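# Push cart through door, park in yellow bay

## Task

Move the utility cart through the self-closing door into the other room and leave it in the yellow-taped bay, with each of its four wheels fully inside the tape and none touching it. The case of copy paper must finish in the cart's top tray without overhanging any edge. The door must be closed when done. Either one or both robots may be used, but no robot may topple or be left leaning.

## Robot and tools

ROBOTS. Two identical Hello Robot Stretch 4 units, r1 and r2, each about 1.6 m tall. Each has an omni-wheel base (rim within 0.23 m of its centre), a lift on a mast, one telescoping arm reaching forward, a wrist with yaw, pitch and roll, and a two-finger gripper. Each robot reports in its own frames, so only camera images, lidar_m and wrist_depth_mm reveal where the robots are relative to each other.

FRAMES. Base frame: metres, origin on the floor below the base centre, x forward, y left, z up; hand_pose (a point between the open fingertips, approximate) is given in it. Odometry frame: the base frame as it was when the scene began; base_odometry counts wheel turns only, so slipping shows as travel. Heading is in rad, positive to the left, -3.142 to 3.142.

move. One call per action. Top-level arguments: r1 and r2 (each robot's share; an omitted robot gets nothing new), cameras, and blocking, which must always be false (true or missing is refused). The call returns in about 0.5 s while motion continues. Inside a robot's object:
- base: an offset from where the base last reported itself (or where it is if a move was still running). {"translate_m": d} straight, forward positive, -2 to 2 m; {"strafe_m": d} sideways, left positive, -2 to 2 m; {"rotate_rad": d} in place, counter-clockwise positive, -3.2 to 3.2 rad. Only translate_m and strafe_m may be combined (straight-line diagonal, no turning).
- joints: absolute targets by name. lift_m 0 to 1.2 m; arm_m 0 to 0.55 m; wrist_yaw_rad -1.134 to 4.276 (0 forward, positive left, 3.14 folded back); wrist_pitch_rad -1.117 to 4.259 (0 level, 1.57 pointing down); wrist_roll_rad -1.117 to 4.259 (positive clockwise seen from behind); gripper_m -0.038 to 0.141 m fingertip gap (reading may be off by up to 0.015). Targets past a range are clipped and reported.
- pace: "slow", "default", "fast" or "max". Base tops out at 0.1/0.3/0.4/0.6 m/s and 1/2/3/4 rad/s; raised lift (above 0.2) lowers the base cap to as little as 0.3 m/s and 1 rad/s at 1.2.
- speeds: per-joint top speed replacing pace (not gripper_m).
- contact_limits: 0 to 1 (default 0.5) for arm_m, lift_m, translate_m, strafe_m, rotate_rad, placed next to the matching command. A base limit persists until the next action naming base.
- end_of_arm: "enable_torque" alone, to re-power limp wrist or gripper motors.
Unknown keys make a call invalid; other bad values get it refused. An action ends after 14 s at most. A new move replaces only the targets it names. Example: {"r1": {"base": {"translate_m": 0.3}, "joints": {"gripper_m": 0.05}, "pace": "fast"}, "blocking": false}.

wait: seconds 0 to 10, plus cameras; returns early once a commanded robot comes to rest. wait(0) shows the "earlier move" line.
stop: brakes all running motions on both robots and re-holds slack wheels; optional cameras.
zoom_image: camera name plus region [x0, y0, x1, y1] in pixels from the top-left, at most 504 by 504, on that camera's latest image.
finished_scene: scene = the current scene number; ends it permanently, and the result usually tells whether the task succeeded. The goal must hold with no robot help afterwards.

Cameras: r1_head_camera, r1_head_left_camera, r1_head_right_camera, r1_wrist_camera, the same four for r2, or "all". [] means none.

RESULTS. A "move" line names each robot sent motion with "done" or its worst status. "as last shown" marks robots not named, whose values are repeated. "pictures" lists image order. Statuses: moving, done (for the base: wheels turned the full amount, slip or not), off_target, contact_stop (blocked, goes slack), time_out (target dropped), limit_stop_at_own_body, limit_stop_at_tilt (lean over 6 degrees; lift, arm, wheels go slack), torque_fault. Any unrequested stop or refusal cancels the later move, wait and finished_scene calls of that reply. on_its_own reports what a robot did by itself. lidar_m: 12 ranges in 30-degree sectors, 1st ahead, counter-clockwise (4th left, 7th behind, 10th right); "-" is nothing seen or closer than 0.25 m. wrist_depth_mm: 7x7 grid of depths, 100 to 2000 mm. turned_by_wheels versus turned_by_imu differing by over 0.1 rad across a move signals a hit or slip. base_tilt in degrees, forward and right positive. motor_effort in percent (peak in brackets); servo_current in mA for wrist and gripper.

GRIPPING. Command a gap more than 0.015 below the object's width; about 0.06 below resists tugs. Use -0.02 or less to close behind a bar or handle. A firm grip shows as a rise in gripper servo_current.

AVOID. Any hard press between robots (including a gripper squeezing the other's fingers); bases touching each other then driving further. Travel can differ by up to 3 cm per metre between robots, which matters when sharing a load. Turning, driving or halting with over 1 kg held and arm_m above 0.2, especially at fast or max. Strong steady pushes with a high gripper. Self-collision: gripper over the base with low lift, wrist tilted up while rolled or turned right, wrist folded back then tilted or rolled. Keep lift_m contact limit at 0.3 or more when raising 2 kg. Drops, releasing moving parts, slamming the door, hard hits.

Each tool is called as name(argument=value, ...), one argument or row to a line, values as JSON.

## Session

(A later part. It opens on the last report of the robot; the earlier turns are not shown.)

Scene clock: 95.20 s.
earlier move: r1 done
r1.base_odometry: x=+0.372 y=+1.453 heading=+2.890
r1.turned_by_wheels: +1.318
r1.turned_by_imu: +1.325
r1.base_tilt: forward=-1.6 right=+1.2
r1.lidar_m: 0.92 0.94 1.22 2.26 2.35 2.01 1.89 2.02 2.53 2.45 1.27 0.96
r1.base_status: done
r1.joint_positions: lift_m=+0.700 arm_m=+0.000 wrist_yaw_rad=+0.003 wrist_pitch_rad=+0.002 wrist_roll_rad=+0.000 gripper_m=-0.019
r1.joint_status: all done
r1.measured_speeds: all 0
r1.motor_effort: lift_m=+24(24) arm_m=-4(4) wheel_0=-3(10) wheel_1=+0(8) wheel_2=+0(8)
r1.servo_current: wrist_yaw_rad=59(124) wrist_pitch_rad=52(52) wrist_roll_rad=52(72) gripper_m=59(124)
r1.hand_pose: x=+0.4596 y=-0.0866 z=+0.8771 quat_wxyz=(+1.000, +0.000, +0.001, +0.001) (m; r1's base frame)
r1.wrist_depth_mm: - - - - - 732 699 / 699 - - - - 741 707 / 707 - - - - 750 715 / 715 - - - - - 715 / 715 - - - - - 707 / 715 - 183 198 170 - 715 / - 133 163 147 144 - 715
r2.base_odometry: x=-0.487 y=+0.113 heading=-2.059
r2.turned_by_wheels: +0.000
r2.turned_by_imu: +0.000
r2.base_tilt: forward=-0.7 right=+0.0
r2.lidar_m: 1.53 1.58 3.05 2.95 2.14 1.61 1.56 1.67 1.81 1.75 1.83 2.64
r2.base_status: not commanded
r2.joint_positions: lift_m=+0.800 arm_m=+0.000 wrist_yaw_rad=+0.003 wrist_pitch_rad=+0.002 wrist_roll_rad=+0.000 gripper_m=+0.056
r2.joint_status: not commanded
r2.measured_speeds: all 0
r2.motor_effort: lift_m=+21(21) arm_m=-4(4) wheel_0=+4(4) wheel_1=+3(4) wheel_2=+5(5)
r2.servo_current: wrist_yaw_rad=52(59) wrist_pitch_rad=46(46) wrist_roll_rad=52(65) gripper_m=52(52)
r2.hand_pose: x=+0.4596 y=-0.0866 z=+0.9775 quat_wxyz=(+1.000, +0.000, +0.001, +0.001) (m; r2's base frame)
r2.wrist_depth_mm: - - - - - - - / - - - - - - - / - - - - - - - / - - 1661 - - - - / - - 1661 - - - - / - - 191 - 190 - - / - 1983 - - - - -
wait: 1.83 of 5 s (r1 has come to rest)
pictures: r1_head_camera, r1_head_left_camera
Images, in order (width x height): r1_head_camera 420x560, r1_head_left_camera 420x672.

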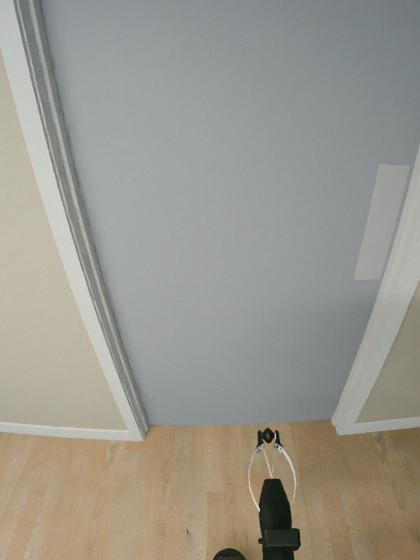

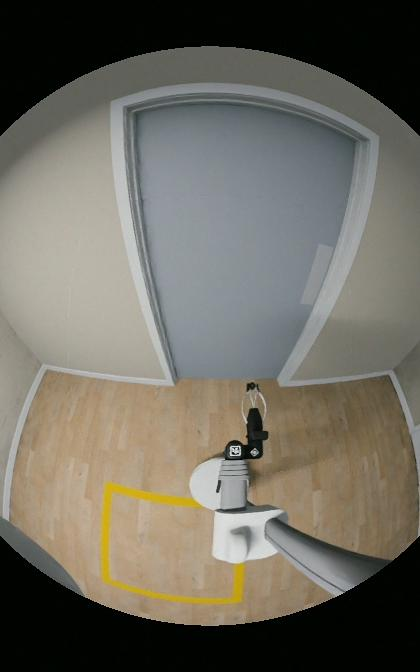

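move(
  blocking=false,
  cameras=[],
  r1={"base":{"translate_m":0.75},"joints":{"arm_m":0.15,"lift_m":0.6},"pace":"slow","contact_limits":{"translate_m":0.8,"arm_m":0.8}},
  r2={"base":{"rotate_rad":-0.17},"joints":{"gripper_m":0.1}},
)

wait(
  seconds=1.5,
  cameras=["r2_head_camera","r2_wrist_camera"],
)

zoom_image(
  camera="r2_head_camera",
  region=[20, 130, 280, 370],
)

wait(
  seconds=7,
  cameras=["r1_head_camera","r1_head_left_camera"],
)

Scene clock: 118.53 s.
move: r1 moving; r2 moving
r1.base_odometry: x=+0.360 y=+1.456 heading=+2.890
r1.turned_by_wheels: +0.000
r1.turned_by_imu: +0.000
r1.base_tilt: forward=-1.6 right=+1.3
r1.lidar_m: 0.92 0.93 1.19 2.25 2.34 2.02 1.93 2.02 2.51 2.45 1.26 0.96
r1.base_status: translate_m moving
r1.joint_positions: lift_m=+0.675 arm_m=+0.013 wrist_yaw_rad=+0.003 wrist_pitch_rad=+0.002 wrist_roll_rad=+0.000 gripper_m=-0.019
r1.joint_status: lift_m moving; arm_m moving
r1.measured_speeds: translate_m=+0.049 strafe_m=+0.000 rotate_rad=+0.001 lift_m=-0.097 arm_m=+0.049 wrist_yaw_rad=+0.000 wrist_pitch_rad=+0.000 wrist_roll_rad=+0.000
r1.motor_effort: lift_m=+12(23) arm_m=+4(7) wheel_0=+5(6) wheel_1=+3(6) wheel_2=-6(6)
r1.servo_current: wrist_yaw_rad=52(65) wrist_pitch_rad=39(46) wrist_roll_rad=46(59) gripper_m=52(52)
r1.contact_limits: arm_m 0.8; translate_m 0.8
r1.hand_pose: x=+0.4721 y=-0.0866 z=+0.8529 quat_wxyz=(+1.000, +0.000, +0.001, +0.001) (m; r1's base frame)
r1.wrist_depth_mm: - - - - - 715 691 / - - - - - 732 691 / - - - - - 723 699 / - - - - - - 691 / - - - - - - 707 / - - 183 198 170 - 699 / - 132 163 147 144 - 707
r2.base_odometry: x=-0.487 y=+0.113 heading=-2.221
r2.turned_by_wheels: -0.163
r2.turned_by_imu: -0.158
r2.base_tilt: forward=-0.7 right=+0.1
r2.lidar_m: 1.96 1.52 3.24 2.96 2.54 1.65 1.54 1.58 1.89 1.74 1.79 2.26
r2.base_status: rotate_rad moving
r2.joint_positions: lift_m=+0.800 arm_m=+0.000 wrist_yaw_rad=+0.003 wrist_pitch_rad=+0.002 wrist_roll_rad=+0.000 gripper_m=+0.075
r2.joint_status: gripper_m moving
r2.measured_speeds: translate_m=+0.000 strafe_m=-0.002 rotate_rad=-0.191 lift_m=+0.000 arm_m=+0.000 wrist_yaw_rad=+0.000 wrist_pitch_rad=+0.000 wrist_roll_rad=+0.000
r2.motor_effort: lift_m=+21(21) arm_m=-4(4) wheel_0=+8(8) wheel_1=+4(9) wheel_2=+5(10)
r2.servo_current: wrist_yaw_rad=39(59) wrist_pitch_rad=33(46) wrist_roll_rad=46(52) gripper_m=85(104)
r2.hand_pose: x=+0.4595 y=-0.0867 z=+0.9775 quat_wxyz=(+1.000, +0.000, +0.001, +0.001) (m; r2's base frame)
r2.wrist_depth_mm: - - - - - - - / - - - - - - - / - - - - - - - / - 1618 - - - - - / - - - - - - - / - 1281 190 - 189 - - / - 140 - - - - 1983
pictures: none
No camera images: "cameras" was empty.

Scene clock: 119.33 s.
earlier move: r1 moving; r2 done
r1.base_odometry: x=+0.294 y=+1.473 heading=+2.891
r1.turned_by_wheels: +0.000
r1.turned_by_imu: +0.000
r1.base_tilt: forward=-1.6 right=+1.3
r1.lidar_m: 0.85 0.89 1.10 2.27 2.36 2.08 1.99 2.08 2.59 2.42 1.15 0.90
r1.base_status: translate_m moving
r1.joint_positions: lift_m=+0.602 arm_m=+0.080 wrist_yaw_rad=+0.003 wrist_pitch_rad=+0.002 wrist_roll_rad=+0.000 gripper_m=-0.019
r1.joint_status: lift_m moving; arm_m moving
r1.measured_speeds: translate_m=+0.099 strafe_m=+0.000 rotate_rad=+0.005 lift_m=-0.025 arm_m=+0.100 wrist_yaw_rad=+0.000 wrist_pitch_rad=+0.000 wrist_roll_rad=+0.000
r1.motor_effort: lift_m=+12(23) arm_m=+4(7) wheel_0=+8(8) wheel_1=+4(7) wheel_2=-4(7)
r1.servo_current: wrist_yaw_rad=46(65) wrist_pitch_rad=52(52) wrist_roll_rad=39(59) gripper_m=52(59)
r1.contact_limits: arm_m 0.8; translate_m 0.8
r1.hand_pose: x=+0.5398 y=-0.0866 z=+0.7794 quat_wxyz=(+1.000, +0.000, +0.001, +0.001) (m; r1's base frame)
r1.wrist_depth_mm: 559 564 569 - - - 591 / 564 569 - - - - 591 / 559 564 - - - - 597 / 559 569 - - - - - / 569 564 - - - - - / 569 - 183 198 170 - - / 564 133 163 146 144 - -
r2.base_odometry: x=-0.487 y=+0.113 heading=-2.228
r2.turned_by_wheels: -0.006
r2.turned_by_imu: -0.006
r2.base_tilt: forward=-0.7 right=+0.1
r2.lidar_m: 2.01 1.53 3.27 2.95 2.55 1.70 1.55 1.58 1.90 1.75 1.77 2.27
r2.base_status: done
r2.joint_positions: lift_m=+0.800 arm_m=+0.000 wrist_yaw_rad=+0.003 wrist_pitch_rad=+0.002 wrist_roll_rad=+0.000 gripper_m=+0.100
r2.joint_status: all done
r2.measured_speeds: all 0
r2.motor_effort: lift_m=+21(21) arm_m=-4(4) wheel_0=+3(8) wheel_1=+4(9) wheel_2=+5(10)
r2.servo_current: wrist_yaw_rad=52(59) wrist_pitch_rad=39(46) wrist_roll_rad=46(65) gripper_m=52(104)
r2.hand_pose: x=+0.4595 y=-0.0867 z=+0.9775 quat_wxyz=(+1.000, +0.000, +0.001, +0.001) (m; r2's base frame)
r2.wrist_depth_mm: - - - - - - - / - - - - - - - / - - - - - - - / - 1576 - - - - - / - - - - - - - / - 1281 196 - 195 - - / - 153 1863 - - - 1921
wait: 0.80 of 1.5 s (r2 has come to rest)
pictures: r2_head_camera, r2_wrist_camera
Images, in order (width x height): r2_head_camera 420x560, r2_wrist_camera 616x392.

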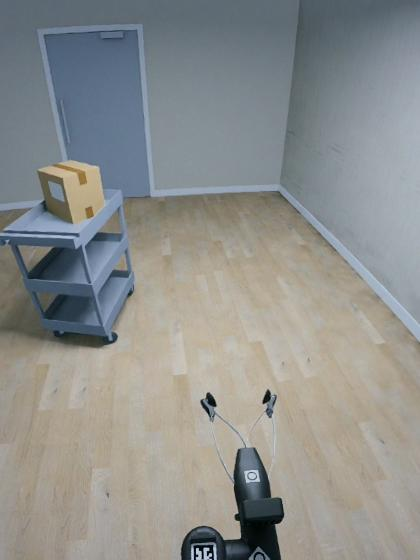

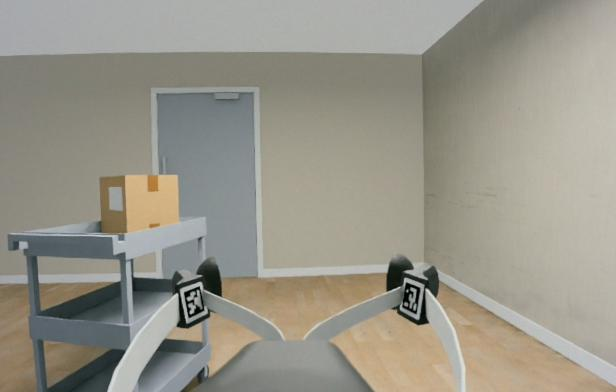

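Scaled by 1.938 from the camera's 420x560 image, which has a finer 1200x1600 frame.

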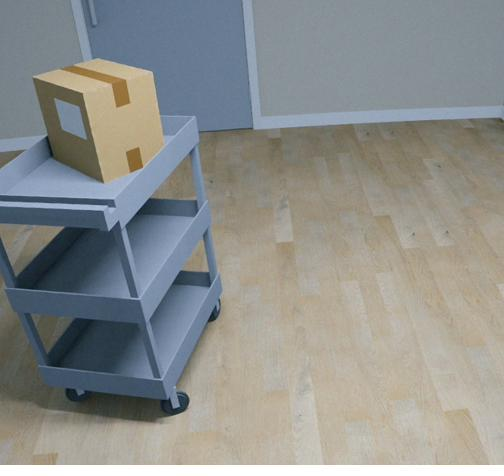

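Scene clock: 124.00 s.
earlier move: r1 contact_stop
r1.base_odometry: x=+0.031 y=+1.534 heading=+2.702
r1.turned_by_wheels: -0.188
r1.turned_by_imu: -0.159
r1.base_tilt: forward=-1.6 right=+1.3
r1.lidar_m: 0.58 0.61 0.66 1.27 2.27 2.54 2.26 2.29 2.72 2.47 0.92 0.68
r1.base_status: translate_m contact_stop (by the wheels' count: +0.350 of +0.750)
r1.joint_positions: lift_m=+0.600 arm_m=+0.150 wrist_yaw_rad=-0.002 wrist_pitch_rad=+0.003 wrist_roll_rad=+0.000 gripper_m=-0.020
r1.joint_status: all done
r1.measured_speeds: all 0
r1.on_its_own: the wheels are slack since a contact_stop
r1.motor_effort: lift_m=+20(23) arm_m=+1(15) wheel_0=+0(10) wheel_1=+0(12) wheel_2=+0(33)
r1.servo_current: wrist_yaw_rad=59(169) wrist_pitch_rad=33(52) wrist_roll_rad=39(72) gripper_m=52(59)
r1.contact_limits: arm_m 0.8; translate_m 0.8
r1.hand_pose: x=+0.6092 y=-0.0879 z=+0.7773 quat_wxyz=(+1.000, +0.000, +0.001, -0.001) (m; r1's base frame)
r1.wrist_depth_mm: 236 244 256 267 281 294 306 / 235 245 256 268 279 293 306 / 236 247 256 267 279 294 307 / 237 247 257 270 282 294 309 / 236 246 257 270 282 297 309 / 239 248 254 199 282 297 310 / 239 244 255 183 162 300 310
r2.base_odometry: x=-0.487 y=+0.113 heading=-2.228
r2.turned_by_wheels: +0.000
r2.turned_by_imu: +0.001
r2.base_tilt: forward=-0.7 right=+0.1
r2.lidar_m: 1.96 1.49 3.24 2.97 2.54 1.69 1.55 1.60 1.87 1.75 1.79 2.24
r2.base_status: done
r2.joint_positions: lift_m=+0.800 arm_m=+0.000 wrist_yaw_rad=+0.003 wrist_pitch_rad=+0.002 wrist_roll_rad=+0.000 gripper_m=+0.100
r2.joint_status: all done
r2.measured_speeds: all 0
r2.motor_effort: lift_m=+21(21) arm_m=-4(4) wheel_0=+2(8) wheel_1=+4(9) wheel_2=+5(10)
r2.servo_current: wrist_yaw_rad=39(65) wrist_pitch_rad=39(46) wrist_roll_rad=52(65) gripper_m=52(104)
r2.hand_pose: x=+0.4595 y=-0.0867 z=+0.9775 quat_wxyz=(+1.000, +0.000, +0.001, +0.001) (m; r2's base frame)
r2.wrist_depth_mm: - - - - - - - / - - - - - - - / - - - - - - - / - 1618 - - - - - / - - - - - - - / - 1255 196 - 196 - - / - 153 1863 - - - 1983
wait: 4.67 of 7 s (r1 has come to rest)
pictures: r1_head_camera, r1_head_left_camera
Images, in order (width x height): r1_head_camera 420x560, r1_head_left_camera 420x672.

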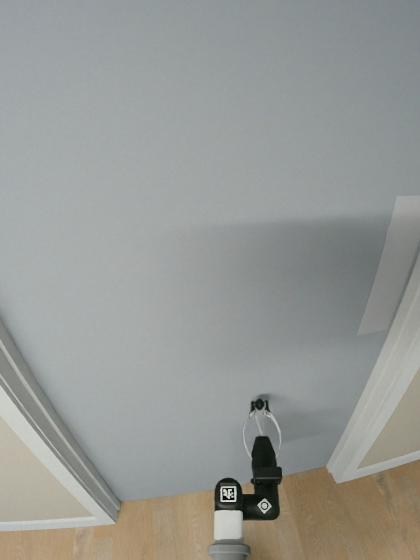

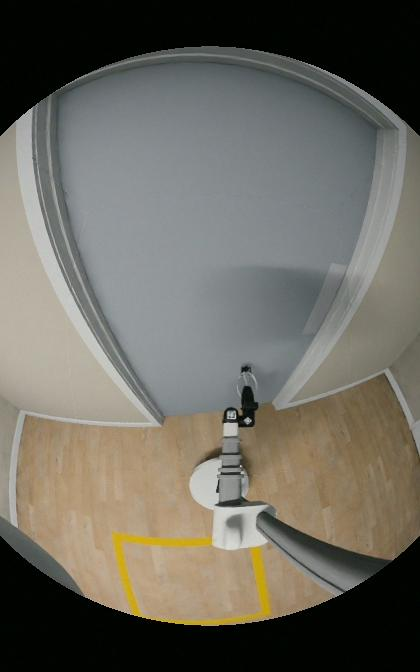

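move(
  blocking=false,
  cameras=[],
  r1={"base":{"translate_m":-0.1},"joints":{"wrist_yaw_rad":0.15}},
  r2={"base":{"strafe_m":0.55},"joints":{"lift_m":0.65}},
)

wait(
  seconds=1.3,
  cameras=[],
)

move(
  blocking=false,
  cameras=[],
  r1={"base":{"rotate_rad":0.17}},
)

wait(
  seconds=1,
  cameras=[],
)

move(
  blocking=false,
  cameras=["r1_head_left_camera"],
  r1={"base":{"strafe_m":-0.13}},
)

wait(
  seconds=2,
  cameras=["r1_head_camera","r1_head_left_camera","r2_head_camera"],
)

Scene clock: 139.17 s.
move: r1 moving; r2 moving
r1.base_odometry: x=+0.059 y=+1.521 heading=+2.702
r1.turned_by_wheels: +0.000
r1.turned_by_imu: -0.001
r1.base_tilt: forward=-1.6 right=+1.2
r1.lidar_m: 0.63 0.63 0.68 1.35 2.26 2.47 2.21 2.26 2.72 2.45 1.00 0.70
r1.base_status: translate_m moving
r1.joint_positions: lift_m=+0.600 arm_m=+0.150 wrist_yaw_rad=+0.147 wrist_pitch_rad=+0.003 wrist_roll_rad=+0.000 gripper_m=-0.020
r1.joint_status: wrist_yaw_rad moving
r1.measured_speeds: translate_m=-0.122 strafe_m=+0.001 rotate_rad=-0.002 lift_m=+0.000 arm_m=+0.000 wrist_yaw_rad=+0.000 wrist_pitch_rad=+0.000 wrist_roll_rad=+0.000
r1.motor_effort: lift_m=+20(20) arm_m=-4(4) wheel_0=-6(8) wheel_1=-7(7) wheel_2=+8(9)
r1.servo_current: wrist_yaw_rad=52(59) wrist_pitch_rad=39(46) wrist_roll_rad=33(65) gripper_m=46(52)
r1.contact_limits: arm_m 0.8
r1.hand_pose: x=+0.6190 y=-0.0442 z=+0.7773 quat_wxyz=(+0.997, +0.000, +0.001, +0.074) (m; r1's base frame)
r1.wrist_depth_mm: 267 270 271 273 274 277 278 / 270 268 272 274 274 276 277 / 271 271 273 274 276 278 279 / 271 272 273 276 277 278 281 / 272 273 276 277 278 279 281 / 272 274 274 198 277 279 281 / 273 273 274 183 162 281 282
r2.base_odometry: x=-0.458 y=+0.091 heading=-2.228
r2.turned_by_wheels: +0.000
r2.turned_by_imu: +0.000
r2.base_tilt: forward=-0.7 right=+0.1
r2.lidar_m: 1.87 1.51 3.21 2.93 2.56 1.72 1.54 1.58 1.96 1.80 1.82 2.31
r2.base_status: strafe_m moving
r2.joint_positions: lift_m=+0.762 arm_m=+0.000 wrist_yaw_rad=+0.003 wrist_pitch_rad=+0.002 wrist_roll_rad=+0.000 gripper_m=+0.100
r2.joint_status: lift_m moving
r2.measured_speeds: translate_m=+0.000 strafe_m=+0.140 rotate_rad=-0.003 lift_m=-0.146 arm_m=+0.000 wrist_yaw_rad=+0.000 wrist_pitch_rad=+0.000 wrist_roll_rad=+0.000
r2.motor_effort: lift_m=+13(20) arm_m=-4(4) wheel_0=-10(13) wheel_1=+9(12) wheel_2=+0(3)
r2.servo_current: wrist_yaw_rad=39(52) wrist_pitch_rad=39(46) wrist_roll_rad=52(52) gripper_m=52(52)
r2.hand_pose: x=+0.4595 y=-0.0867 z=+0.9402 quat_wxyz=(+1.000, +0.000, +0.001, +0.001) (m; r2's base frame)
r2.wrist_depth_mm: - - - - - - - / - - - - - - - / - - - - - - - / - 1576 - - - - - / - - - - - - - / - 1255 193 - 195 - - / - 153 1808 - - 1983 1863
pictures: none
No camera images: "cameras" was empty.

Scene clock: 140.23 s.
earlier move: r1 done; r2 moving
r1.base_odometry: x=+0.121 y=+1.492 heading=+2.702
r1.turned_by_wheels: +0.000
r1.turned_by_imu: +0.000
r1.base_tilt: forward=-1.6 right=+1.3
r1.lidar_m: 0.70 0.69 0.76 1.51 2.25 2.38 2.15 2.19 2.68 2.48 1.13 0.79
r1.base_status: done
r1.joint_positions: lift_m=+0.600 arm_m=+0.150 wrist_yaw_rad=+0.147 wrist_pitch_rad=+0.003 wrist_roll_rad=+0.000 gripper_m=-0.020
r1.joint_status: all done
r1.measured_speeds: all 0
r1.motor_effort: lift_m=+20(20) arm_m=-4(4) wheel_0=-2(9) wheel_1=-1(7) wheel_2=-2(10)
r1.servo_current: wrist_yaw_rad=33(65) wrist_pitch_rad=39(52) wrist_roll_rad=52(65) gripper_m=46(52)
r1.contact_limits: arm_m 0.8
r1.hand_pose: x=+0.6190 y=-0.0442 z=+0.7773 quat_wxyz=(+0.997, +0.000, +0.001, +0.074) (m; r1's base frame)
r1.wrist_depth_mm: 336 338 342 340 342 343 347 / 338 340 340 343 343 345 349 / 336 338 340 343 347 347 349 / 338 340 343 343 345 347 351 / 340 342 345 347 349 349 353 / 342 342 343 198 347 351 353 / 340 340 183 182 179 353 353
r2.base_odometry: x=-0.237 y=-0.079 heading=-2.228
r2.turned_by_wheels: +0.000
r2.turned_by_imu: +0.000
r2.base_tilt: forward=-0.7 right=+0.1
r2.lidar_m: 1.41 1.47 2.91 2.65 2.64 1.73 1.59 1.63 2.05 2.05 2.11 2.65
r2.base_status: strafe_m moving
r2.joint_positions: lift_m=+0.650 arm_m=+0.000 wrist_yaw_rad=+0.003 wrist_pitch_rad=+0.002 wrist_roll_rad=+0.000 gripper_m=+0.100
r2.joint_status: lift_m moving
r2.measured_speeds: translate_m=+0.000 strafe_m=+0.300 rotate_rad=-0.002 lift_m=+0.000 arm_m=+0.000 wrist_yaw_rad=+0.000 wrist_pitch_rad=+0.000 wrist_roll_rad=+0.000
r2.motor_effort: lift_m=+14(20) arm_m=-4(4) wheel_0=-3(14) wheel_1=+7(12) wheel_2=-1(3)
r2.servo_current: wrist_yaw_rad=39(65) wrist_pitch_rad=39(52) wrist_roll_rad=33(59) gripper_m=52(59)
r2.hand_pose: x=+0.4595 y=-0.0867 z=+0.8281 quat_wxyz=(+1.000, +0.000, +0.001, +0.001) (m; r2's base frame)
r2.wrist_depth_mm: - - - - - - - / - - - - - - - / - - - - - - - / - - 1537 - - - - / - - 1921 - - - - / - - 190 - 195 - - / 1863 1336 - - 1808 1708 1756
wait: 1.07 of 1.3 s (r1 has come to rest)
pictures: none
No camera images: "cameras" was empty.

Scene clock: 140.73 s.
earlier move: r2 moving
move: r1 moving
r1.base_odometry: x=+0.121 y=+1.492 heading=+2.865
r1.turned_by_wheels: +0.163
r1.turned_by_imu: +0.164
r1.base_tilt: forward=-1.6 right=+1.3
r1.lidar_m: 0.68 0.71 0.90 2.23 2.31 2.25 2.15 2.27 2.61 2.49 0.88 0.72
r1.base_status: rotate_rad moving
r1.joint_positions: lift_m=+0.600 arm_m=+0.150 wrist_yaw_rad=+0.148 wrist_pitch_rad=+0.003 wrist_roll_rad=+0.000 gripper_m=-0.020
r1.joint_status: not commanded
r1.measured_speeds: translate_m=-0.001 strafe_m=+0.000 rotate_rad=+0.189 lift_m=+0.000 arm_m=+0.000 wrist_yaw_rad=+0.001 wrist_pitch_rad=+0.000 wrist_roll_rad=+0.000
r1.motor_effort: lift_m=+20(20) arm_m=-3(4) wheel_0=-1(9) wheel_1=-3(7) wheel_2=+0(8)
r1.servo_current: wrist_yaw_rad=46(65) wrist_pitch_rad=39(46) wrist_roll_rad=46(52) gripper_m=46(46)
r1.contact_limits: arm_m 0.8
r1.hand_pose: x=+0.6190 y=-0.0440 z=+0.7773 quat_wxyz=(+0.997, +0.000, +0.001, +0.074) (m; r1's base frame)
r1.wrist_depth_mm: 359 347 336 325 315 306 298 / 359 347 336 325 315 306 300 / 359 349 338 329 317 307 300 / 359 349 340 325 319 310 301 / 359 351 340 327 320 309 303 / 364 353 338 197 317 310 304 / 366 353 184 183 179 309 304
r2.base_odometry: x=-0.125 y=-0.166 heading=-2.228
r2.turned_by_wheels: +0.000
r2.turned_by_imu: +0.000
r2.base_tilt: forward=-0.6 right=+0.0
r2.lidar_m: 1.40 1.45 2.76 2.51 2.56 1.75 1.61 1.63 2.05 2.19 2.22 2.85
r2.base_status: strafe_m moving
r2.joint_positions: lift_m=+0.650 arm_m=+0.000 wrist_yaw_rad=+0.003 wrist_pitch_rad=+0.002 wrist_roll_rad=+0.000 gripper_m=+0.100
r2.joint_status: all done
r2.measured_speeds: translate_m=+0.000 strafe_m=+0.236 rotate_rad=+0.000 lift_m=+0.000 arm_m=+0.000 wrist_yaw_rad=+0.000 wrist_pitch_rad=+0.000 wrist_roll_rad=+0.000
r2.motor_effort: lift_m=+14(14) arm_m=-4(4) wheel_0=-3(9) wheel_1=+2(8) wheel_2=+0(1)
r2.servo_current: wrist_yaw_rad=52(59) wrist_pitch_rad=39(46) wrist_roll_rad=59(59) gripper_m=52(52)
r2.hand_pose: x=+0.4595 y=-0.0867 z=+0.8281 quat_wxyz=(+1.000, +0.000, +0.001, +0.001) (m; r2's base frame)
r2.wrist_depth_mm: - - - - - - - / - - - - - - - / - - - - - - - / - - 1618 - - - - / - - - - - - - / - - 189 - 195 - - / 1921 1756 - - 1808 1708 1708
pictures: none
No camera images: "cameras" was empty.

Scene clock: 141.10 s.
earlier move: r1 done; r2 moving
r1.base_odometry: x=+0.121 y=+1.492 heading=+2.871
r1.turned_by_wheels: +0.006
r1.turned_by_imu: +0.006
r1.base_tilt: forward=-1.6 right=+1.3
r1.lidar_m: 0.70 0.69 0.89 2.22 2.33 2.25 2.15 2.27 2.60 2.48 0.90 0.72
r1.base_status: done
r1.joint_positions: lift_m=+0.600 arm_m=+0.150 wrist_yaw_rad=+0.148 wrist_pitch_rad=+0.003 wrist_roll_rad=+0.000 gripper_m=-0.020
r1.joint_status: not commanded
r1.measured_speeds: all 0
r1.motor_effort: lift_m=+20(20) arm_m=-3(4) wheel_0=-3(9) wheel_1=-1(7) wheel_2=+0(8)
r1.servo_current: wrist_yaw_rad=52(72) wrist_pitch_rad=39(46) wrist_roll_rad=46(59) gripper_m=39(46)
r1.contact_limits: arm_m 0.8
r1.hand_pose: x=+0.6190 y=-0.0440 z=+0.7773 quat_wxyz=(+0.997, +0.000, +0.001, +0.074) (m; r1's base frame)
r1.wrist_depth_mm: 362 345 334 322 315 303 294 / 359 349 334 325 317 304 300 / 366 349 334 327 315 307 297 / 364 349 340 325 319 307 300 / 364 351 342 327 315 309 300 / 370 353 340 198 317 307 301 / 368 355 184 183 179 306 300
r2.base_odometry: x=-0.073 y=-0.206 heading=-2.228
r2.turned_by_wheels: +0.000
r2.turned_by_imu: +0.000
r2.base_tilt: forward=-0.7 right=+0.0
r2.lidar_m: 1.40 1.53 2.69 2.45 2.52 1.80 1.63 1.65 2.08 2.25 2.30 2.90
r2.base_status: strafe_m moving
r2.joint_positions: lift_m=+0.650 arm_m=+0.000 wrist_yaw_rad=+0.003 wrist_pitch_rad=+0.002 wrist_roll_rad=+0.000 gripper_m=+0.100
r2.joint_status: all done
r2.measured_speeds: translate_m=+0.000 strafe_m=+0.132 rotate_rad=+0.003 lift_m=+0.000 arm_m=+0.000 wrist_yaw_rad=+0.000 wrist_pitch_rad=+0.000 wrist_roll_rad=+0.000
r2.motor_effort: lift_m=+15(15) arm_m=-4(4) wheel_0=-1(9) wheel_1=+2(8) wheel_2=+0(2)
r2.servo_current: wrist_yaw_rad=46(59) wrist_pitch_rad=39(46) wrist_roll_rad=52(59) gripper_m=46(52)
r2.hand_pose: x=+0.4595 y=-0.0867 z=+0.8280 quat_wxyz=(+1.000, +0.000, +0.001, +0.001) (m; r2's base frame)
r2.wrist_depth_mm: - - - - - - - / - - - - - - - / - - - - - - - / - - - - - - - / - - - - - - - / - - 189 - 195 - - / 1863 1618 - - 1808 1708 1756
wait: 0.37 of 1 s (r1 has come to rest)
pictures: none
No camera images: "cameras" was empty.

Scene clock: 141.60 s.
earlier move: r2 moving
move: r1 moving
r1.base_odometry: x=+0.131 y=+1.527 heading=+2.871
r1.turned_by_wheels: +0.000
r1.turned_by_imu: +0.000
r1.base_tilt: forward=-1.6 right=+1.3
r1.lidar_m: 0.67 0.71 0.88 2.26 2.35 2.26 2.14 2.24 2.57 2.45 0.92 0.71
r1.base_status: strafe_m moving
r1.joint_positions: lift_m=+0.600 arm_m=+0.150 wrist_yaw_rad=+0.148 wrist_pitch_rad=+0.003 wrist_roll_rad=+0.000 gripper_m=-0.020
r1.joint_status: not commanded
r1.measured_speeds: translate_m=+0.001 strafe_m=-0.141 rotate_rad=-0.004 lift_m=+0.000 arm_m=+0.000 wrist_yaw_rad=+0.000 wrist_pitch_rad=+0.000 wrist_roll_rad=+0.000
r1.motor_effort: lift_m=+20(20) arm_m=-4(4) wheel_0=+9(11) wheel_1=-8(9) wheel_2=-1(1)
r1.servo_current: wrist_yaw_rad=59(59) wrist_pitch_rad=39(46) wrist_roll_rad=46(65) gripper_m=39(46)
r1.contact_limits: arm_m 0.8
r1.hand_pose: x=+0.6190 y=-0.0440 z=+0.7773 quat_wxyz=(+0.997, +0.000, +0.001, +0.074) (m; r1's base frame)
r1.wrist_depth_mm: 362 347 338 325 314 306 296 / 364 349 334 325 315 303 297 / 366 351 340 325 315 306 297 / 366 351 342 327 317 307 300 / 364 353 342 329 315 306 298 / 366 355 340 197 314 307 298 / 370 355 183 183 179 304 301
r2.base_odometry: x=-0.051 y=-0.223 heading=-2.228
r2.turned_by_wheels: +0.000
r2.turned_by_imu: +0.000
r2.base_tilt: forward=-0.7 right=+0.1
r2.lidar_m: 1.39 1.49 2.65 2.41 2.49 1.78 1.62 1.65 2.11 2.29 2.30 2.95
r2.base_status: strafe_m moving
r2.joint_positions: lift_m=+0.650 arm_m=+0.000 wrist_yaw_rad=+0.003 wrist_pitch_rad=+0.002 wrist_roll_rad=+0.000 gripper_m=+0.100
r2.joint_status: not commanded
r2.measured_speeds: all 0
r2.motor_effort: lift_m=+14(15) arm_m=-4(4) wheel_0=-1(4) wheel_1=+0(3) wheel_2=-1(1)
r2.servo_current: wrist_yaw_rad=39(65) wrist_pitch_rad=39(46) wrist_roll_rad=52(65) gripper_m=52(52)
r2.hand_pose: x=+0.4595 y=-0.0867 z=+0.8280 quat_wxyz=(+1.000, +0.000, +0.001, +0.001) (m; r2's base frame)
r2.wrist_depth_mm: - - - - - - - / - - - - - - - / - - - - - - - / - - - - - - - / - - - - - - - / - - 189 - 195 - - / 1863 1808 - - 1808 1756 1756
pictures: r1_head_left_camera
Images, in order (width x height): r1_head_left_camera 420x672.

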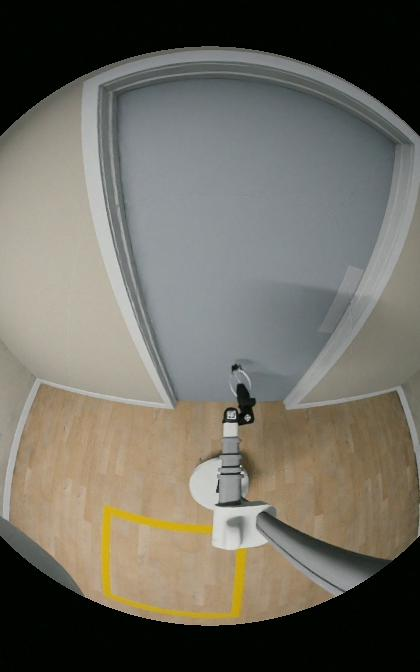

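Scene clock: 141.83 s.
earlier move: r1 moving; r2 done
r1.base_odometry: x=+0.142 y=+1.566 heading=+2.871
r1.turned_by_wheels: +0.000
r1.turned_by_imu: +0.000
r1.base_tilt: forward=-1.6 right=+1.3
r1.lidar_m: 0.70 0.72 0.87 2.31 2.38 2.26 2.15 2.28 2.51 2.42 0.88 0.72
r1.base_status: strafe_m moving
r1.joint_positions: lift_m=+0.600 arm_m=+0.150 wrist_yaw_rad=+0.148 wrist_pitch_rad=+0.003 wrist_roll_rad=+0.000 gripper_m=-0.020
r1.joint_status: not commanded
r1.measured_speeds: translate_m=+0.000 strafe_m=-0.187 rotate_rad=-0.001 lift_m=+0.000 arm_m=+0.000 wrist_yaw_rad=+0.000 wrist_pitch_rad=+0.000 wrist_roll_rad=+0.000
r1.motor_effort: lift_m=+20(20) arm_m=-3(4) wheel_0=+5(11) wheel_1=-6(12) wheel_2=+1(1)
r1.servo_current: wrist_yaw_rad=52(59) wrist_pitch_rad=46(46) wrist_roll_rad=59(65) gripper_m=46(46)
r1.contact_limits: arm_m 0.8
r1.hand_pose: x=+0.6190 y=-0.0440 z=+0.7773 quat_wxyz=(+0.997, +0.000, +0.001, +0.074) (m; r1's base frame)
r1.wrist_depth_mm: 364 349 334 325 315 304 294 / 364 349 338 325 315 303 298 / 364 349 338 327 315 306 300 / 366 351 340 325 319 306 300 / 366 353 338 327 319 309 301 / 370 355 340 198 315 307 300 / 373 355 183 183 179 306 303
r2.base_odometry: x=-0.051 y=-0.223 heading=-2.228
r2.turned_by_wheels: +0.000
r2.turned_by_imu: +0.000
r2.base_tilt: forward=-0.7 right=+0.0
r2.lidar_m: 1.38 1.51 2.67 2.41 2.48 1.77 1.62 1.65 2.10 2.28 2.33 2.97
r2.base_status: done
r2.joint_positions: lift_m=+0.650 arm_m=+0.000 wrist_yaw_rad=+0.003 wrist_pitch_rad=+0.002 wrist_roll_rad=+0.000 gripper_m=+0.100
r2.joint_status: not commanded
r2.measured_speeds: all 0
r2.motor_effort: lift_m=+15(15) arm_m=-4(4) wheel_0=+0(4) wheel_1=+0(3) wheel_2=+0(1)
r2.servo_current: wrist_yaw_rad=39(65) wrist_pitch_rad=39(46) wrist_roll_rad=39(65) gripper_m=52(59)
r2.hand_pose: x=+0.4595 y=-0.0867 z=+0.8280 quat_wxyz=(+1.000, +0.000, +0.001, +0.001) (m; r2's base frame)
r2.wrist_depth_mm: - - - - - - - / - - - - - - - / - - - - - - - / - - - - - - - / - - - - - - - / - - 188 - 195 - - / 1808 1756 - - 1863 1708 1756
wait: 0.23 of 2 s (r2 has come to rest)
pictures: r1_head_camera, r1_head_left_camera, r2_head_camera
Images, in order (width x height): r1_head_camera 420x560, r1_head_left_camera 420x672, r2_head_camera 420x560.

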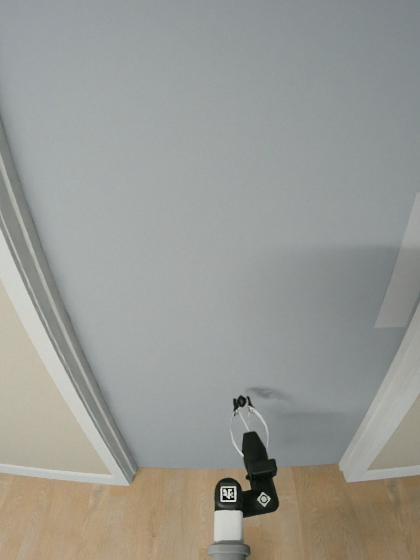

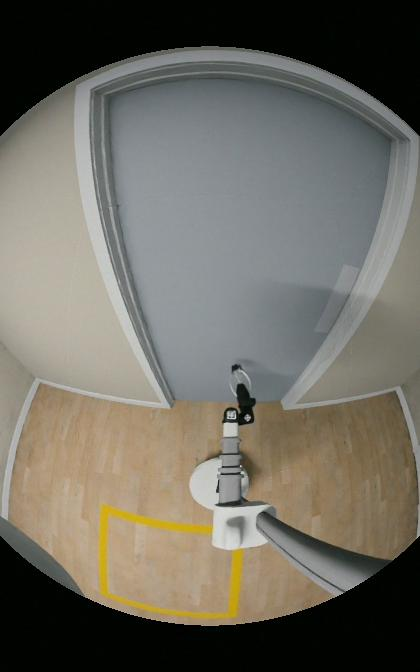

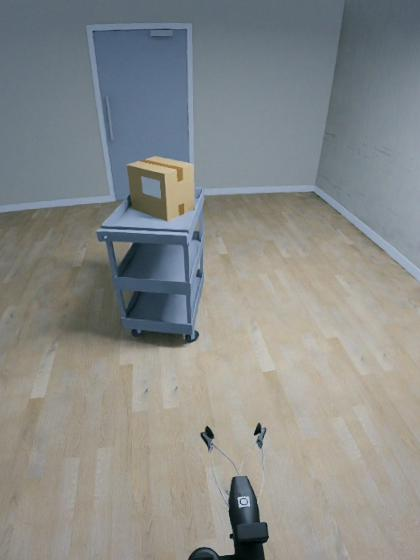

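move(
  blocking=false,
  cameras=[],
  r1={"base":{"strafe_m":-0.16}},
  r2={"base":{"strafe_m":0.33}},
)

wait(
  seconds=1.5,
  cameras=[],
)

move(
  blocking=false,
  cameras=["r1_head_camera"],
  r1={"base":{"translate_m":0.7},"contact_limits":{"translate_m":1.0},"pace":"slow"},
)

wait(
  seconds=3.5,
  cameras=["r1_head_camera","r1_head_left_camera","r2_head_camera"],
)

wait(
  seconds=4,
  cameras=["r1_head_camera","r1_head_left_camera","r2_head_camera","r2_wrist_camera"],
)

Scene clock: 152.37 s.
earlier move: r1 done
move: r1 moving; r2 moving
r1.base_odometry: x=+0.166 y=+1.652 heading=+2.871
r1.turned_by_wheels: +0.000
r1.turned_by_imu: -0.001
r1.base_tilt: forward=-1.6 right=+1.3
r1.lidar_m: 0.68 0.71 0.87 2.40 2.50 2.25 2.16 2.26 2.41 2.32 0.90 0.71
r1.base_status: strafe_m moving
r1.joint_positions: lift_m=+0.600 arm_m=+0.150 wrist_yaw_rad=+0.148 wrist_pitch_rad=+0.003 wrist_roll_rad=+0.000 gripper_m=-0.020
r1.joint_status: not commanded
r1.measured_speeds: translate_m=+0.000 strafe_m=-0.140 rotate_rad=-0.001 lift_m=+0.000 arm_m=+0.000 wrist_yaw_rad=+0.000 wrist_pitch_rad=+0.000 wrist_roll_rad=+0.000
r1.motor_effort: lift_m=+20(20) arm_m=-4(4) wheel_0=+10(11) wheel_1=-9(9) wheel_2=+0(1)
r1.servo_current: wrist_yaw_rad=65(72) wrist_pitch_rad=39(46) wrist_roll_rad=39(72) gripper_m=46(52)
r1.contact_limits: arm_m 0.8
r1.hand_pose: x=+0.6190 y=-0.0440 z=+0.7773 quat_wxyz=(+0.997, +0.000, +0.001, +0.074) (m; r1's base frame)
r1.wrist_depth_mm: 362 347 336 324 315 304 296 / 366 347 338 325 314 304 298 / 364 351 338 327 315 307 298 / 366 351 340 329 319 307 298 / 366 351 340 329 319 307 301 / 368 355 338 198 315 307 300 / 373 355 183 183 179 306 301
r2.base_odometry: x=-0.023 y=-0.245 heading=-2.227
r2.turned_by_wheels: +0.000
r2.turned_by_imu: +0.001
r2.base_tilt: forward=-0.7 right=+0.1
r2.lidar_m: 1.40 1.54 2.62 2.38 2.45 1.74 1.63 1.65 2.10 2.33 2.34 3.00
r2.base_status: strafe_m moving
r2.joint_positions: lift_m=+0.650 arm_m=+0.000 wrist_yaw_rad=+0.003 wrist_pitch_rad=+0.002 wrist_roll_rad=+0.000 gripper_m=+0.100
r2.joint_status: not commanded
r2.measured_speeds: translate_m=-0.001 strafe_m=+0.139 rotate_rad=+0.007 lift_m=+0.000 arm_m=+0.000 wrist_yaw_rad=+0.000 wrist_pitch_rad=+0.000 wrist_roll_rad=+0.000
r2.motor_effort: lift_m=+14(15) arm_m=-4(4) wheel_0=-7(12) wheel_1=+12(12) wheel_2=+0(1)
r2.servo_current: wrist_yaw_rad=39(65) wrist_pitch_rad=39(46) wrist_roll_rad=39(59) gripper_m=52(59)
r2.hand_pose: x=+0.4595 y=-0.0867 z=+0.8280 quat_wxyz=(+1.000, +0.000, +0.001, +0.001) (m; r2's base frame)
r2.wrist_depth_mm: - - - - - - - / - - - - - - - / - - - - - - - / - - - - - - - / - - - - - - - / - - 189 1808 196 - - / 1863 1708 - - 1808 1708 1756
pictures: none
No camera images: "cameras" was empty.

Scene clock: 153.67 s.
earlier move: r1 done; r2 moving
r1.base_odometry: x=+0.199 y=+1.771 heading=+2.871
r1.turned_by_wheels: +0.000
r1.turned_by_imu: -0.001
r1.base_tilt: forward=-1.6 right=+1.3
r1.lidar_m: 0.68 0.73 0.92 2.43 2.61 2.26 2.15 2.26 2.31 2.18 0.89 0.69
r1.base_status: done
r1.joint_positions: lift_m=+0.600 arm_m=+0.150 wrist_yaw_rad=+0.148 wrist_pitch_rad=+0.003 wrist_roll_rad=+0.000 gripper_m=-0.020
r1.joint_status: not commanded
r1.measured_speeds: all 0
r1.motor_effort: lift_m=+20(20) arm_m=-4(4) wheel_0=+2(11) wheel_1=-1(11) wheel_2=+0(1)
r1.servo_current: wrist_yaw_rad=52(72) wrist_pitch_rad=46(52) wrist_roll_rad=33(72) gripper_m=46(52)
r1.contact_limits: arm_m 0.8
r1.hand_pose: x=+0.6190 y=-0.0440 z=+0.7773 quat_wxyz=(+0.997, +0.000, +0.001, +0.074) (m; r1's base frame)
r1.wrist_depth_mm: 359 345 336 325 319 307 301 / 357 347 338 327 317 310 304 / 359 349 338 329 320 312 304 / 362 351 338 329 322 310 304 / 362 351 340 330 322 312 307 / 364 353 342 198 322 314 309 / 364 355 183 183 171 312 309
r2.base_odometry: x=+0.197 y=-0.414 heading=-2.228
r2.turned_by_wheels: +0.000
r2.turned_by_imu: +0.000
r2.base_tilt: forward=-0.7 right=+0.1
r2.lidar_m: 1.42 3.49 2.30 2.10 2.18 1.81 1.67 1.70 2.16 2.59 2.65 3.35
r2.base_status: strafe_m moving
r2.joint_positions: lift_m=+0.650 arm_m=+0.000 wrist_yaw_rad=+0.003 wrist_pitch_rad=+0.002 wrist_roll_rad=+0.000 gripper_m=+0.100
r2.joint_status: not commanded
r2.measured_speeds: translate_m=+0.001 strafe_m=+0.101 rotate_rad=-0.007 lift_m=+0.000 arm_m=+0.000 wrist_yaw_rad=+0.000 wrist_pitch_rad=+0.000 wrist_roll_rad=+0.000
r2.motor_effort: lift_m=+15(15) arm_m=-4(4) wheel_0=+0(13) wheel_1=+2(13) wheel_2=-1(1)
r2.servo_current: wrist_yaw_rad=52(65) wrist_pitch_rad=39(46) wrist_roll_rad=46(59) gripper_m=52(59)
r2.hand_pose: x=+0.4595 y=-0.0867 z=+0.8280 quat_wxyz=(+1.000, +0.000, +0.001, +0.001) (m; r2's base frame)
r2.wrist_depth_mm: - - - - - - - / - - - - - - - / - - - - - - - / - - - 1863 - - - / - - - - - - - / - - 193 162 193 - - / 1808 1756 1921 - 1863 1756 1756
wait: 1.30 of 1.5 s (r1 has come to rest)
pictures: none
No camera images: "cameras" was empty.

Scene clock: 154.17 s.
earlier move: r2 moving
move: r1 moving
r1.base_odometry: x=+0.187 y=+1.775 heading=+2.872
r1.turned_by_wheels: +0.000
r1.turned_by_imu: +0.000
r1.base_tilt: forward=-1.6 right=+1.3
r1.lidar_m: 0.68 0.73 0.90 2.36 2.59 2.27 2.15 2.26 2.29 2.18 0.89 0.70
r1.base_status: translate_m moving
r1.joint_positions: lift_m=+0.600 arm_m=+0.150 wrist_yaw_rad=+0.148 wrist_pitch_rad=+0.003 wrist_roll_rad=+0.000 gripper_m=-0.020
r1.joint_status: not commanded
r1.measured_speeds: translate_m=+0.049 strafe_m=-0.001 rotate_rad=+0.000 lift_m=+0.000 arm_m=+0.000 wrist_yaw_rad=+0.000 wrist_pitch_rad=+0.000 wrist_roll_rad=+0.000
r1.motor_effort: lift_m=+20(20) arm_m=-3(4) wheel_0=+6(8) wheel_1=+7(7) wheel_2=-4(6)
r1.servo_current: wrist_yaw_rad=65(65) wrist_pitch_rad=46(46) wrist_roll_rad=46(52) gripper_m=39(52)
r1.contact_limits: arm_m 0.8; translate_m 1
r1.hand_pose: x=+0.6190 y=-0.0440 z=+0.7773 quat_wxyz=(+0.997, +0.000, +0.001, +0.074) (m; r1's base frame)
r1.wrist_depth_mm: 347 334 325 317 309 298 291 / 345 336 329 315 309 301 293 / 347 338 327 320 310 300 296 / 349 338 329 319 310 301 298 / 349 342 329 320 312 303 296 / 351 340 327 198 310 304 298 / 353 342 183 183 179 303 298
r2.base_odometry: x=+0.210 y=-0.424 heading=-2.228
r2.turned_by_wheels: +0.000
r2.turned_by_imu: +0.000
r2.base_tilt: forward=-0.7 right=+0.1
r2.lidar_m: 1.42 3.48 2.31 2.08 2.15 1.80 1.67 1.67 2.14 2.60 2.65 3.34
r2.base_status: strafe_m moving
r2.joint_positions: lift_m=+0.650 arm_m=+0.000 wrist_yaw_rad=+0.003 wrist_pitch_rad=+0.002 wrist_roll_rad=+0.000 gripper_m=+0.100
r2.joint_status: not commanded
r2.measured_speeds: all 0
r2.motor_effort: lift_m=+15(15) arm_m=-4(4) wheel_0=-2(4) wheel_1=+2(3) wheel_2=-1(1)
r2.servo_current: wrist_yaw_rad=52(52) wrist_pitch_rad=39(46) wrist_roll_rad=46(52) gripper_m=52(52)
r2.hand_pose: x=+0.4595 y=-0.0867 z=+0.8280 quat_wxyz=(+1.000, +0.000, +0.001, +0.001) (m; r2's base frame)
r2.wrist_depth_mm: - - - - - - - / - - - - - - - / - - - - - - - / - - - 1808 - - - / - - - - - - - / - - 194 162 192 - - / 1863 1808 1863 - 1863 1708 1756
pictures: r1_head_camera
Images, in order (width x height): r1_head_camera 420x560.

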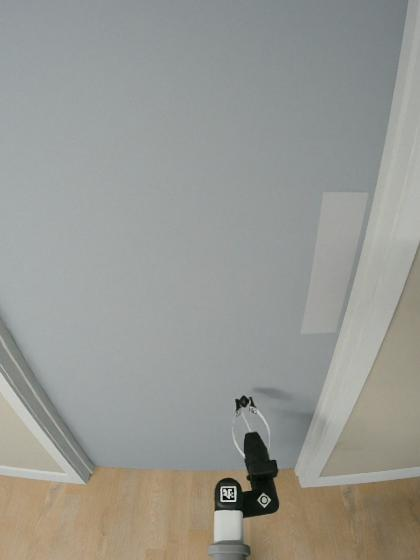

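Scene clock: 154.30 s.
earlier move: r1 moving; r2 done
r1.base_odometry: x=+0.179 y=+1.777 heading=+2.872
r1.turned_by_wheels: +0.000
r1.turned_by_imu: +0.000
r1.base_tilt: forward=-1.6 right=+1.2
r1.lidar_m: 0.66 0.71 0.89 2.34 2.63 2.25 2.18 2.28 2.26 2.20 0.88 0.69
r1.base_status: translate_m moving
r1.joint_positions: lift_m=+0.600 arm_m=+0.150 wrist_yaw_rad=+0.148 wrist_pitch_rad=+0.003 wrist_roll_rad=+0.000 gripper_m=-0.020
r1.joint_status: not commanded
r1.measured_speeds: translate_m=+0.062 strafe_m=+0.000 rotate_rad=-0.003 lift_m=+0.000 arm_m=+0.000 wrist_yaw_rad=+0.000 wrist_pitch_rad=+0.000 wrist_roll_rad=+0.000
r1.motor_effort: lift_m=+20(20) arm_m=-3(4) wheel_0=+4(8) wheel_1=+4(7) wheel_2=-6(6)
r1.servo_current: wrist_yaw_rad=52(65) wrist_pitch_rad=39(46) wrist_roll_rad=52(59) gripper_m=39(52)
r1.contact_limits: arm_m 0.8; translate_m 1
r1.hand_pose: x=+0.6190 y=-0.0440 z=+0.7773 quat_wxyz=(+0.997, +0.000, +0.001, +0.074) (m; r1's base frame)
r1.wrist_depth_mm: 340 327 317 309 300 293 285 / 342 329 319 310 300 291 286 / 340 330 320 310 303 296 287 / 338 329 320 310 303 296 287 / 340 330 322 314 304 294 290 / 343 332 320 198 303 297 290 / 345 334 183 183 179 296 293
r2.base_odometry: x=+0.210 y=-0.424 heading=-2.228
r2.turned_by_wheels: +0.000
r2.turned_by_imu: +0.000
r2.base_tilt: forward=-0.7 right=+0.1
r2.lidar_m: 1.42 3.48 2.29 2.06 2.17 1.80 1.66 1.68 2.15 2.62 2.65 3.36
r2.base_status: done
r2.joint_positions: lift_m=+0.650 arm_m=+0.000 wrist_yaw_rad=+0.003 wrist_pitch_rad=+0.002 wrist_roll_rad=+0.000 gripper_m=+0.100
r2.joint_status: not commanded
r2.measured_speeds: all 0
r2.motor_effort: lift_m=+15(15) arm_m=-4(4) wheel_0=-2(4) wheel_1=+1(3) wheel_2=+0(1)
r2.servo_current: wrist_yaw_rad=39(52) wrist_pitch_rad=46(46) wrist_roll_rad=52(52) gripper_m=52(52)
r2.hand_pose: x=+0.4595 y=-0.0867 z=+0.8280 quat_wxyz=(+1.000, +0.000, +0.001, +0.001) (m; r2's base frame)
r2.wrist_depth_mm: - - - - - - - / - - - - - - - / - - - - - - - / - - - 1863 - - - / - - - - - - - / - - 195 162 191 - - / 1863 1756 1921 - 1808 1661 1756
wait: 0.13 of 3.5 s (r2 has come to rest)
pictures: r1_head_camera, r1_head_left_camera, r2_head_camera
Images, in order (width x height): r1_head_camera 420x560, r1_head_left_camera 420x672, r2_head_camera 420x560.

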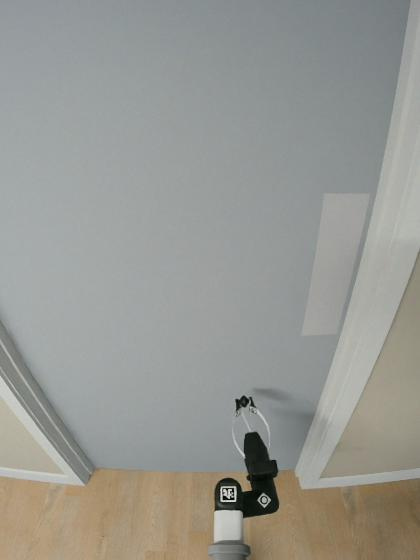

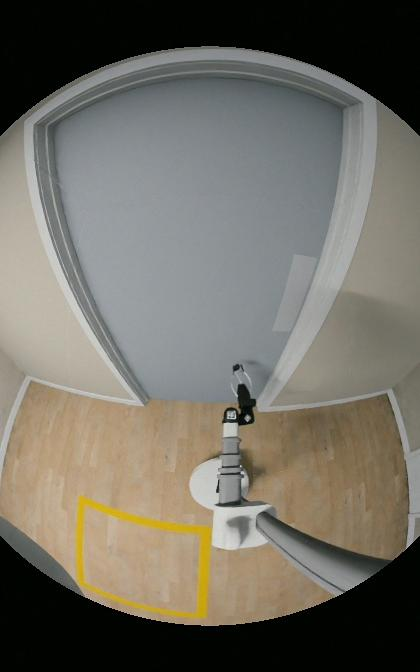

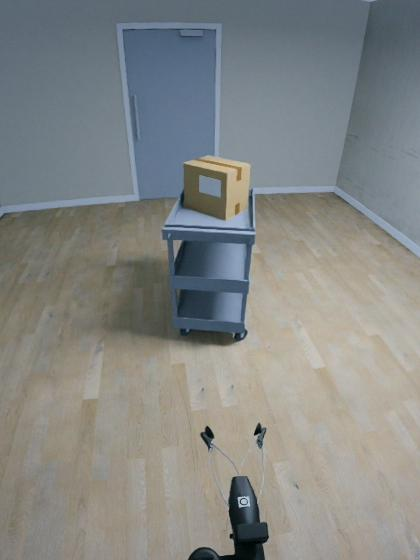

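Scene clock: 158.30 s.
earlier move: r1 moving
r1.base_odometry: x=-0.199 y=+1.882 heading=+2.871
r1.turned_by_wheels: +0.000
r1.turned_by_imu: +0.030
r1.base_tilt: forward=-1.6 right=+1.3
r1.lidar_m: 0.54 0.53 0.59 1.03 2.63 2.66 2.56 2.72 2.28 0.86 0.40 0.69
r1.base_status: translate_m moving
r1.joint_positions: lift_m=+0.600 arm_m=+0.150 wrist_yaw_rad=+0.147 wrist_pitch_rad=+0.003 wrist_roll_rad=+0.000 gripper_m=-0.020
r1.joint_status: not commanded
r1.measured_speeds: translate_m=+0.097 strafe_m=-0.001 rotate_rad=-0.014 lift_m=+0.000 arm_m=+0.000 wrist_yaw_rad=+0.000 wrist_pitch_rad=+0.000 wrist_roll_rad=+0.000
r1.motor_effort: lift_m=+20(20) arm_m=+9(11) wheel_0=+2(14) wheel_1=+6(13) wheel_2=-11(24)
r1.servo_current: wrist_yaw_rad=65(91) wrist_pitch_rad=39(52) wrist_roll_rad=33(72) gripper_m=46(52)
r1.contact_limits: arm_m 0.8; translate_m 1
r1.hand_pose: x=+0.6185 y=-0.0442 z=+0.7774 quat_wxyz=(+0.997, +0.000, +0.001, +0.074) (m; r1's base frame)
r1.wrist_depth_mm: 195 206 218 231 248 266 283 / 195 206 219 232 250 268 285 / 195 208 220 234 249 268 286 / 197 207 220 234 251 268 287 / 196 208 220 235 251 270 289 / 196 208 190 198 251 271 290 / 198 203 219 154 151 274 291
r2.base_odometry: x=+0.210 y=-0.424 heading=-2.228
r2.turned_by_wheels: +0.000
r2.turned_by_imu: +0.001
r2.base_tilt: forward=-0.7 right=+0.1
r2.lidar_m: 1.41 3.46 2.31 2.08 2.17 1.83 1.65 1.67 2.11 2.62 2.64 3.39
r2.base_status: done
r2.joint_positions: lift_m=+0.650 arm_m=+0.000 wrist_yaw_rad=+0.003 wrist_pitch_rad=+0.002 wrist_roll_rad=+0.000 gripper_m=+0.100
r2.joint_status: not commanded
r2.measured_speeds: all 0
r2.motor_effort: lift_m=+15(15) arm_m=-4(4) wheel_0=-2(4) wheel_1=+1(3) wheel_2=+0(1)
r2.servo_current: wrist_yaw_rad=52(65) wrist_pitch_rad=39(52) wrist_roll_rad=46(59) gripper_m=52(59)
r2.hand_pose: x=+0.4595 y=-0.0867 z=+0.8280 quat_wxyz=(+1.000, +0.000, +0.001, +0.001) (m; r2's base frame)
r2.wrist_depth_mm: - - - - - - - / - - - - - - - / - - - - - - - / - - - 1808 - - - / - - - - - - - / - - 195 162 191 - - / 1808 1756 1921 - 1808 1708 1756
wait: 4.00 s; no rest
pictures: r1_head_camera, r1_head_left_camera, r2_head_camera, r2_wrist_camera
Images, in order (width x height): r1_head_camera 420x560, r1_head_left_camera 420x672, r2_head_camera 420x560, r2_wrist_camera 616x392.

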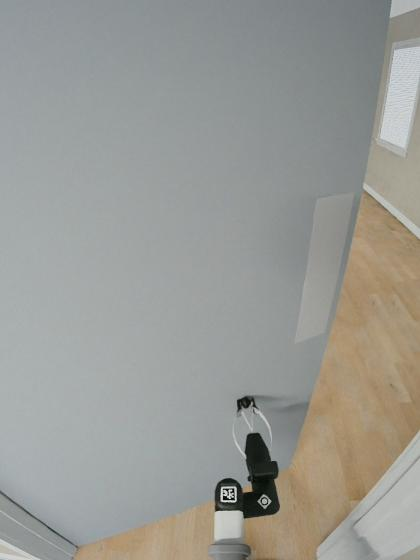

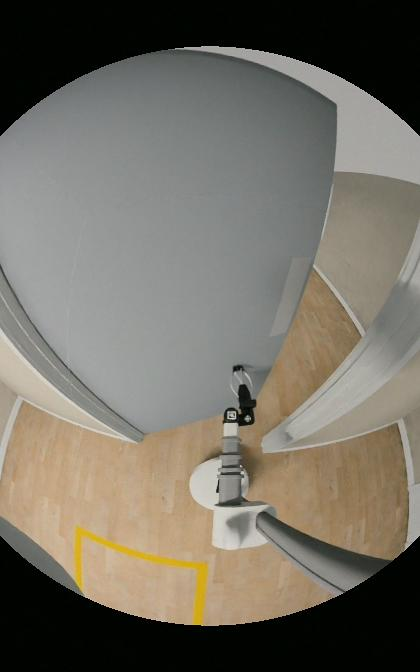

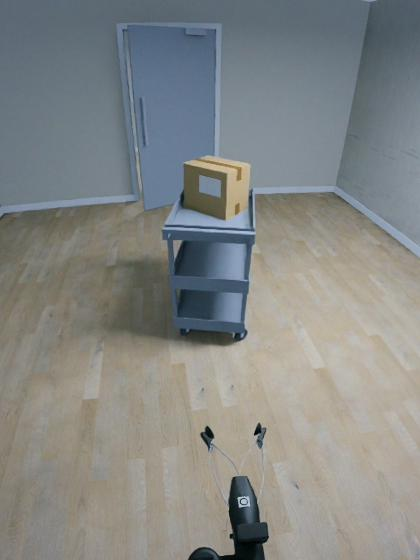

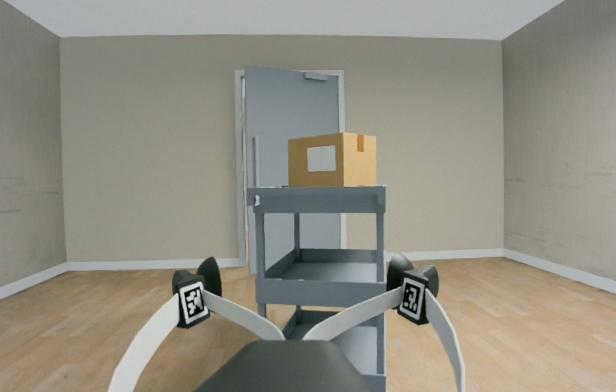

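wait(
  seconds=4,
  cameras=["r1_head_camera","r1_head_left_camera"],
)

zoom_image(
  camera="r1_head_left_camera",
  region=[0, 200, 420, 672],
)

Scene clock: 163.07 s.
earlier move: r1 done
r1.base_odometry: x=-0.475 y=+1.959 heading=+2.870
r1.turned_by_wheels: -0.001
r1.turned_by_imu: -0.002
r1.base_tilt: forward=-1.6 right=+1.3
r1.lidar_m: 0.44 0.41 0.41 0.53 2.63 2.95 2.85 2.99 2.37 0.33 2.31 3.21
r1.base_status: done
r1.joint_positions: lift_m=+0.600 arm_m=+0.150 wrist_yaw_rad=+0.142 wrist_pitch_rad=+0.003 wrist_roll_rad=+0.000 gripper_m=-0.020
r1.joint_status: not commanded
r1.measured_speeds: all 0
r1.motor_effort: lift_m=+20(20) arm_m=+9(11) wheel_0=-3(14) wheel_1=+2(13) wheel_2=-15(24)
r1.servo_current: wrist_yaw_rad=72(91) wrist_pitch_rad=39(52) wrist_roll_rad=20(72) gripper_m=39(52)
r1.contact_limits: arm_m 0.8; translate_m 1
r1.hand_pose: x=+0.6183 y=-0.0459 z=+0.7774 quat_wxyz=(+0.997, +0.000, +0.001, +0.071) (m; r1's base frame)
r1.wrist_depth_mm: 164 182 207 239 278 - - / 163 183 208 239 282 - - / 163 182 208 240 283 - - / 163 183 209 240 285 - - / 164 185 209 240 285 - - / 167 184 198 200 264 - - / 168 177 180 182 180 1808 1863
r2.base_odometry: x=+0.210 y=-0.424 heading=-2.228
r2.turned_by_wheels: +0.000
r2.turned_by_imu: +0.001
r2.base_tilt: forward=-0.7 right=+0.1
r2.lidar_m: 1.41 3.47 2.30 2.08 2.14 1.81 1.66 1.69 2.14 2.62 2.65 3.36
r2.base_status: done
r2.joint_positions: lift_m=+0.650 arm_m=+0.000 wrist_yaw_rad=+0.003 wrist_pitch_rad=+0.002 wrist_roll_rad=+0.000 gripper_m=+0.100
r2.joint_status: not commanded
r2.measured_speeds: all 0
r2.motor_effort: lift_m=+15(15) arm_m=-4(4) wheel_0=-1(4) wheel_1=+1(3) wheel_2=+0(1)
r2.servo_current: wrist_yaw_rad=39(65) wrist_pitch_rad=39(52) wrist_roll_rad=52(65) gripper_m=46(59)
r2.hand_pose: x=+0.4595 y=-0.0867 z=+0.8280 quat_wxyz=(+1.000, +0.000, +0.001, +0.001) (m; r2's base frame)
r2.wrist_depth_mm: - - - - - - - / - - - - - - - / - - - - - - - / - - - 1921 - - - / - - - - - - - / - - 195 162 191 - - / 1863 1756 1921 - 1863 1661 1756
wait: 0.00 of 4 s (r1 has come to rest)
pictures: r1_head_camera, r1_head_left_camera
Images, in order (width x height): r1_head_camera 420x560, r1_head_left_camera 420x672.

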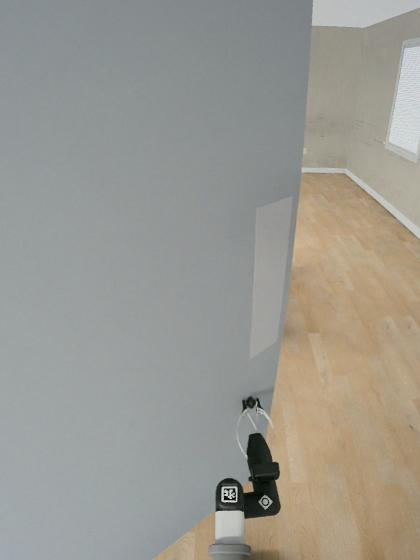

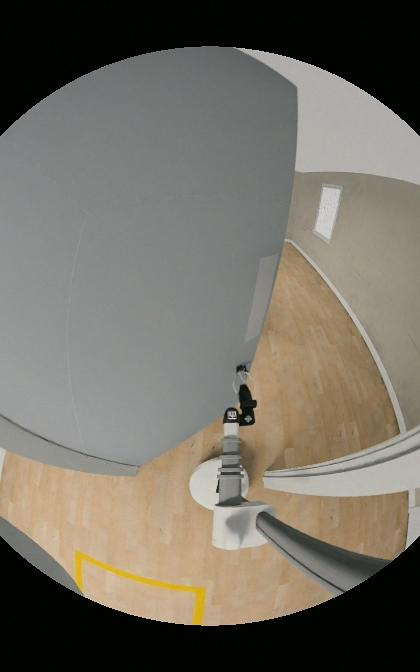

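Scaled by 1.068 from the camera's 420x672 image, which has a finer 600x960 frame.

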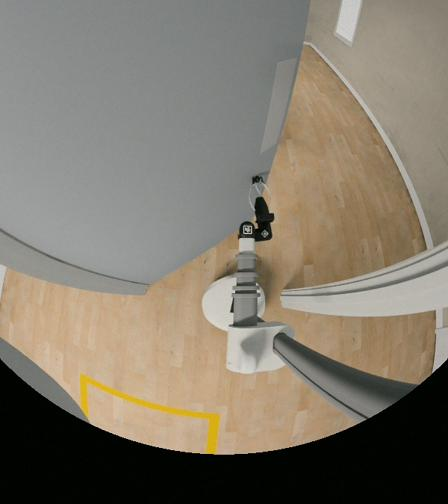

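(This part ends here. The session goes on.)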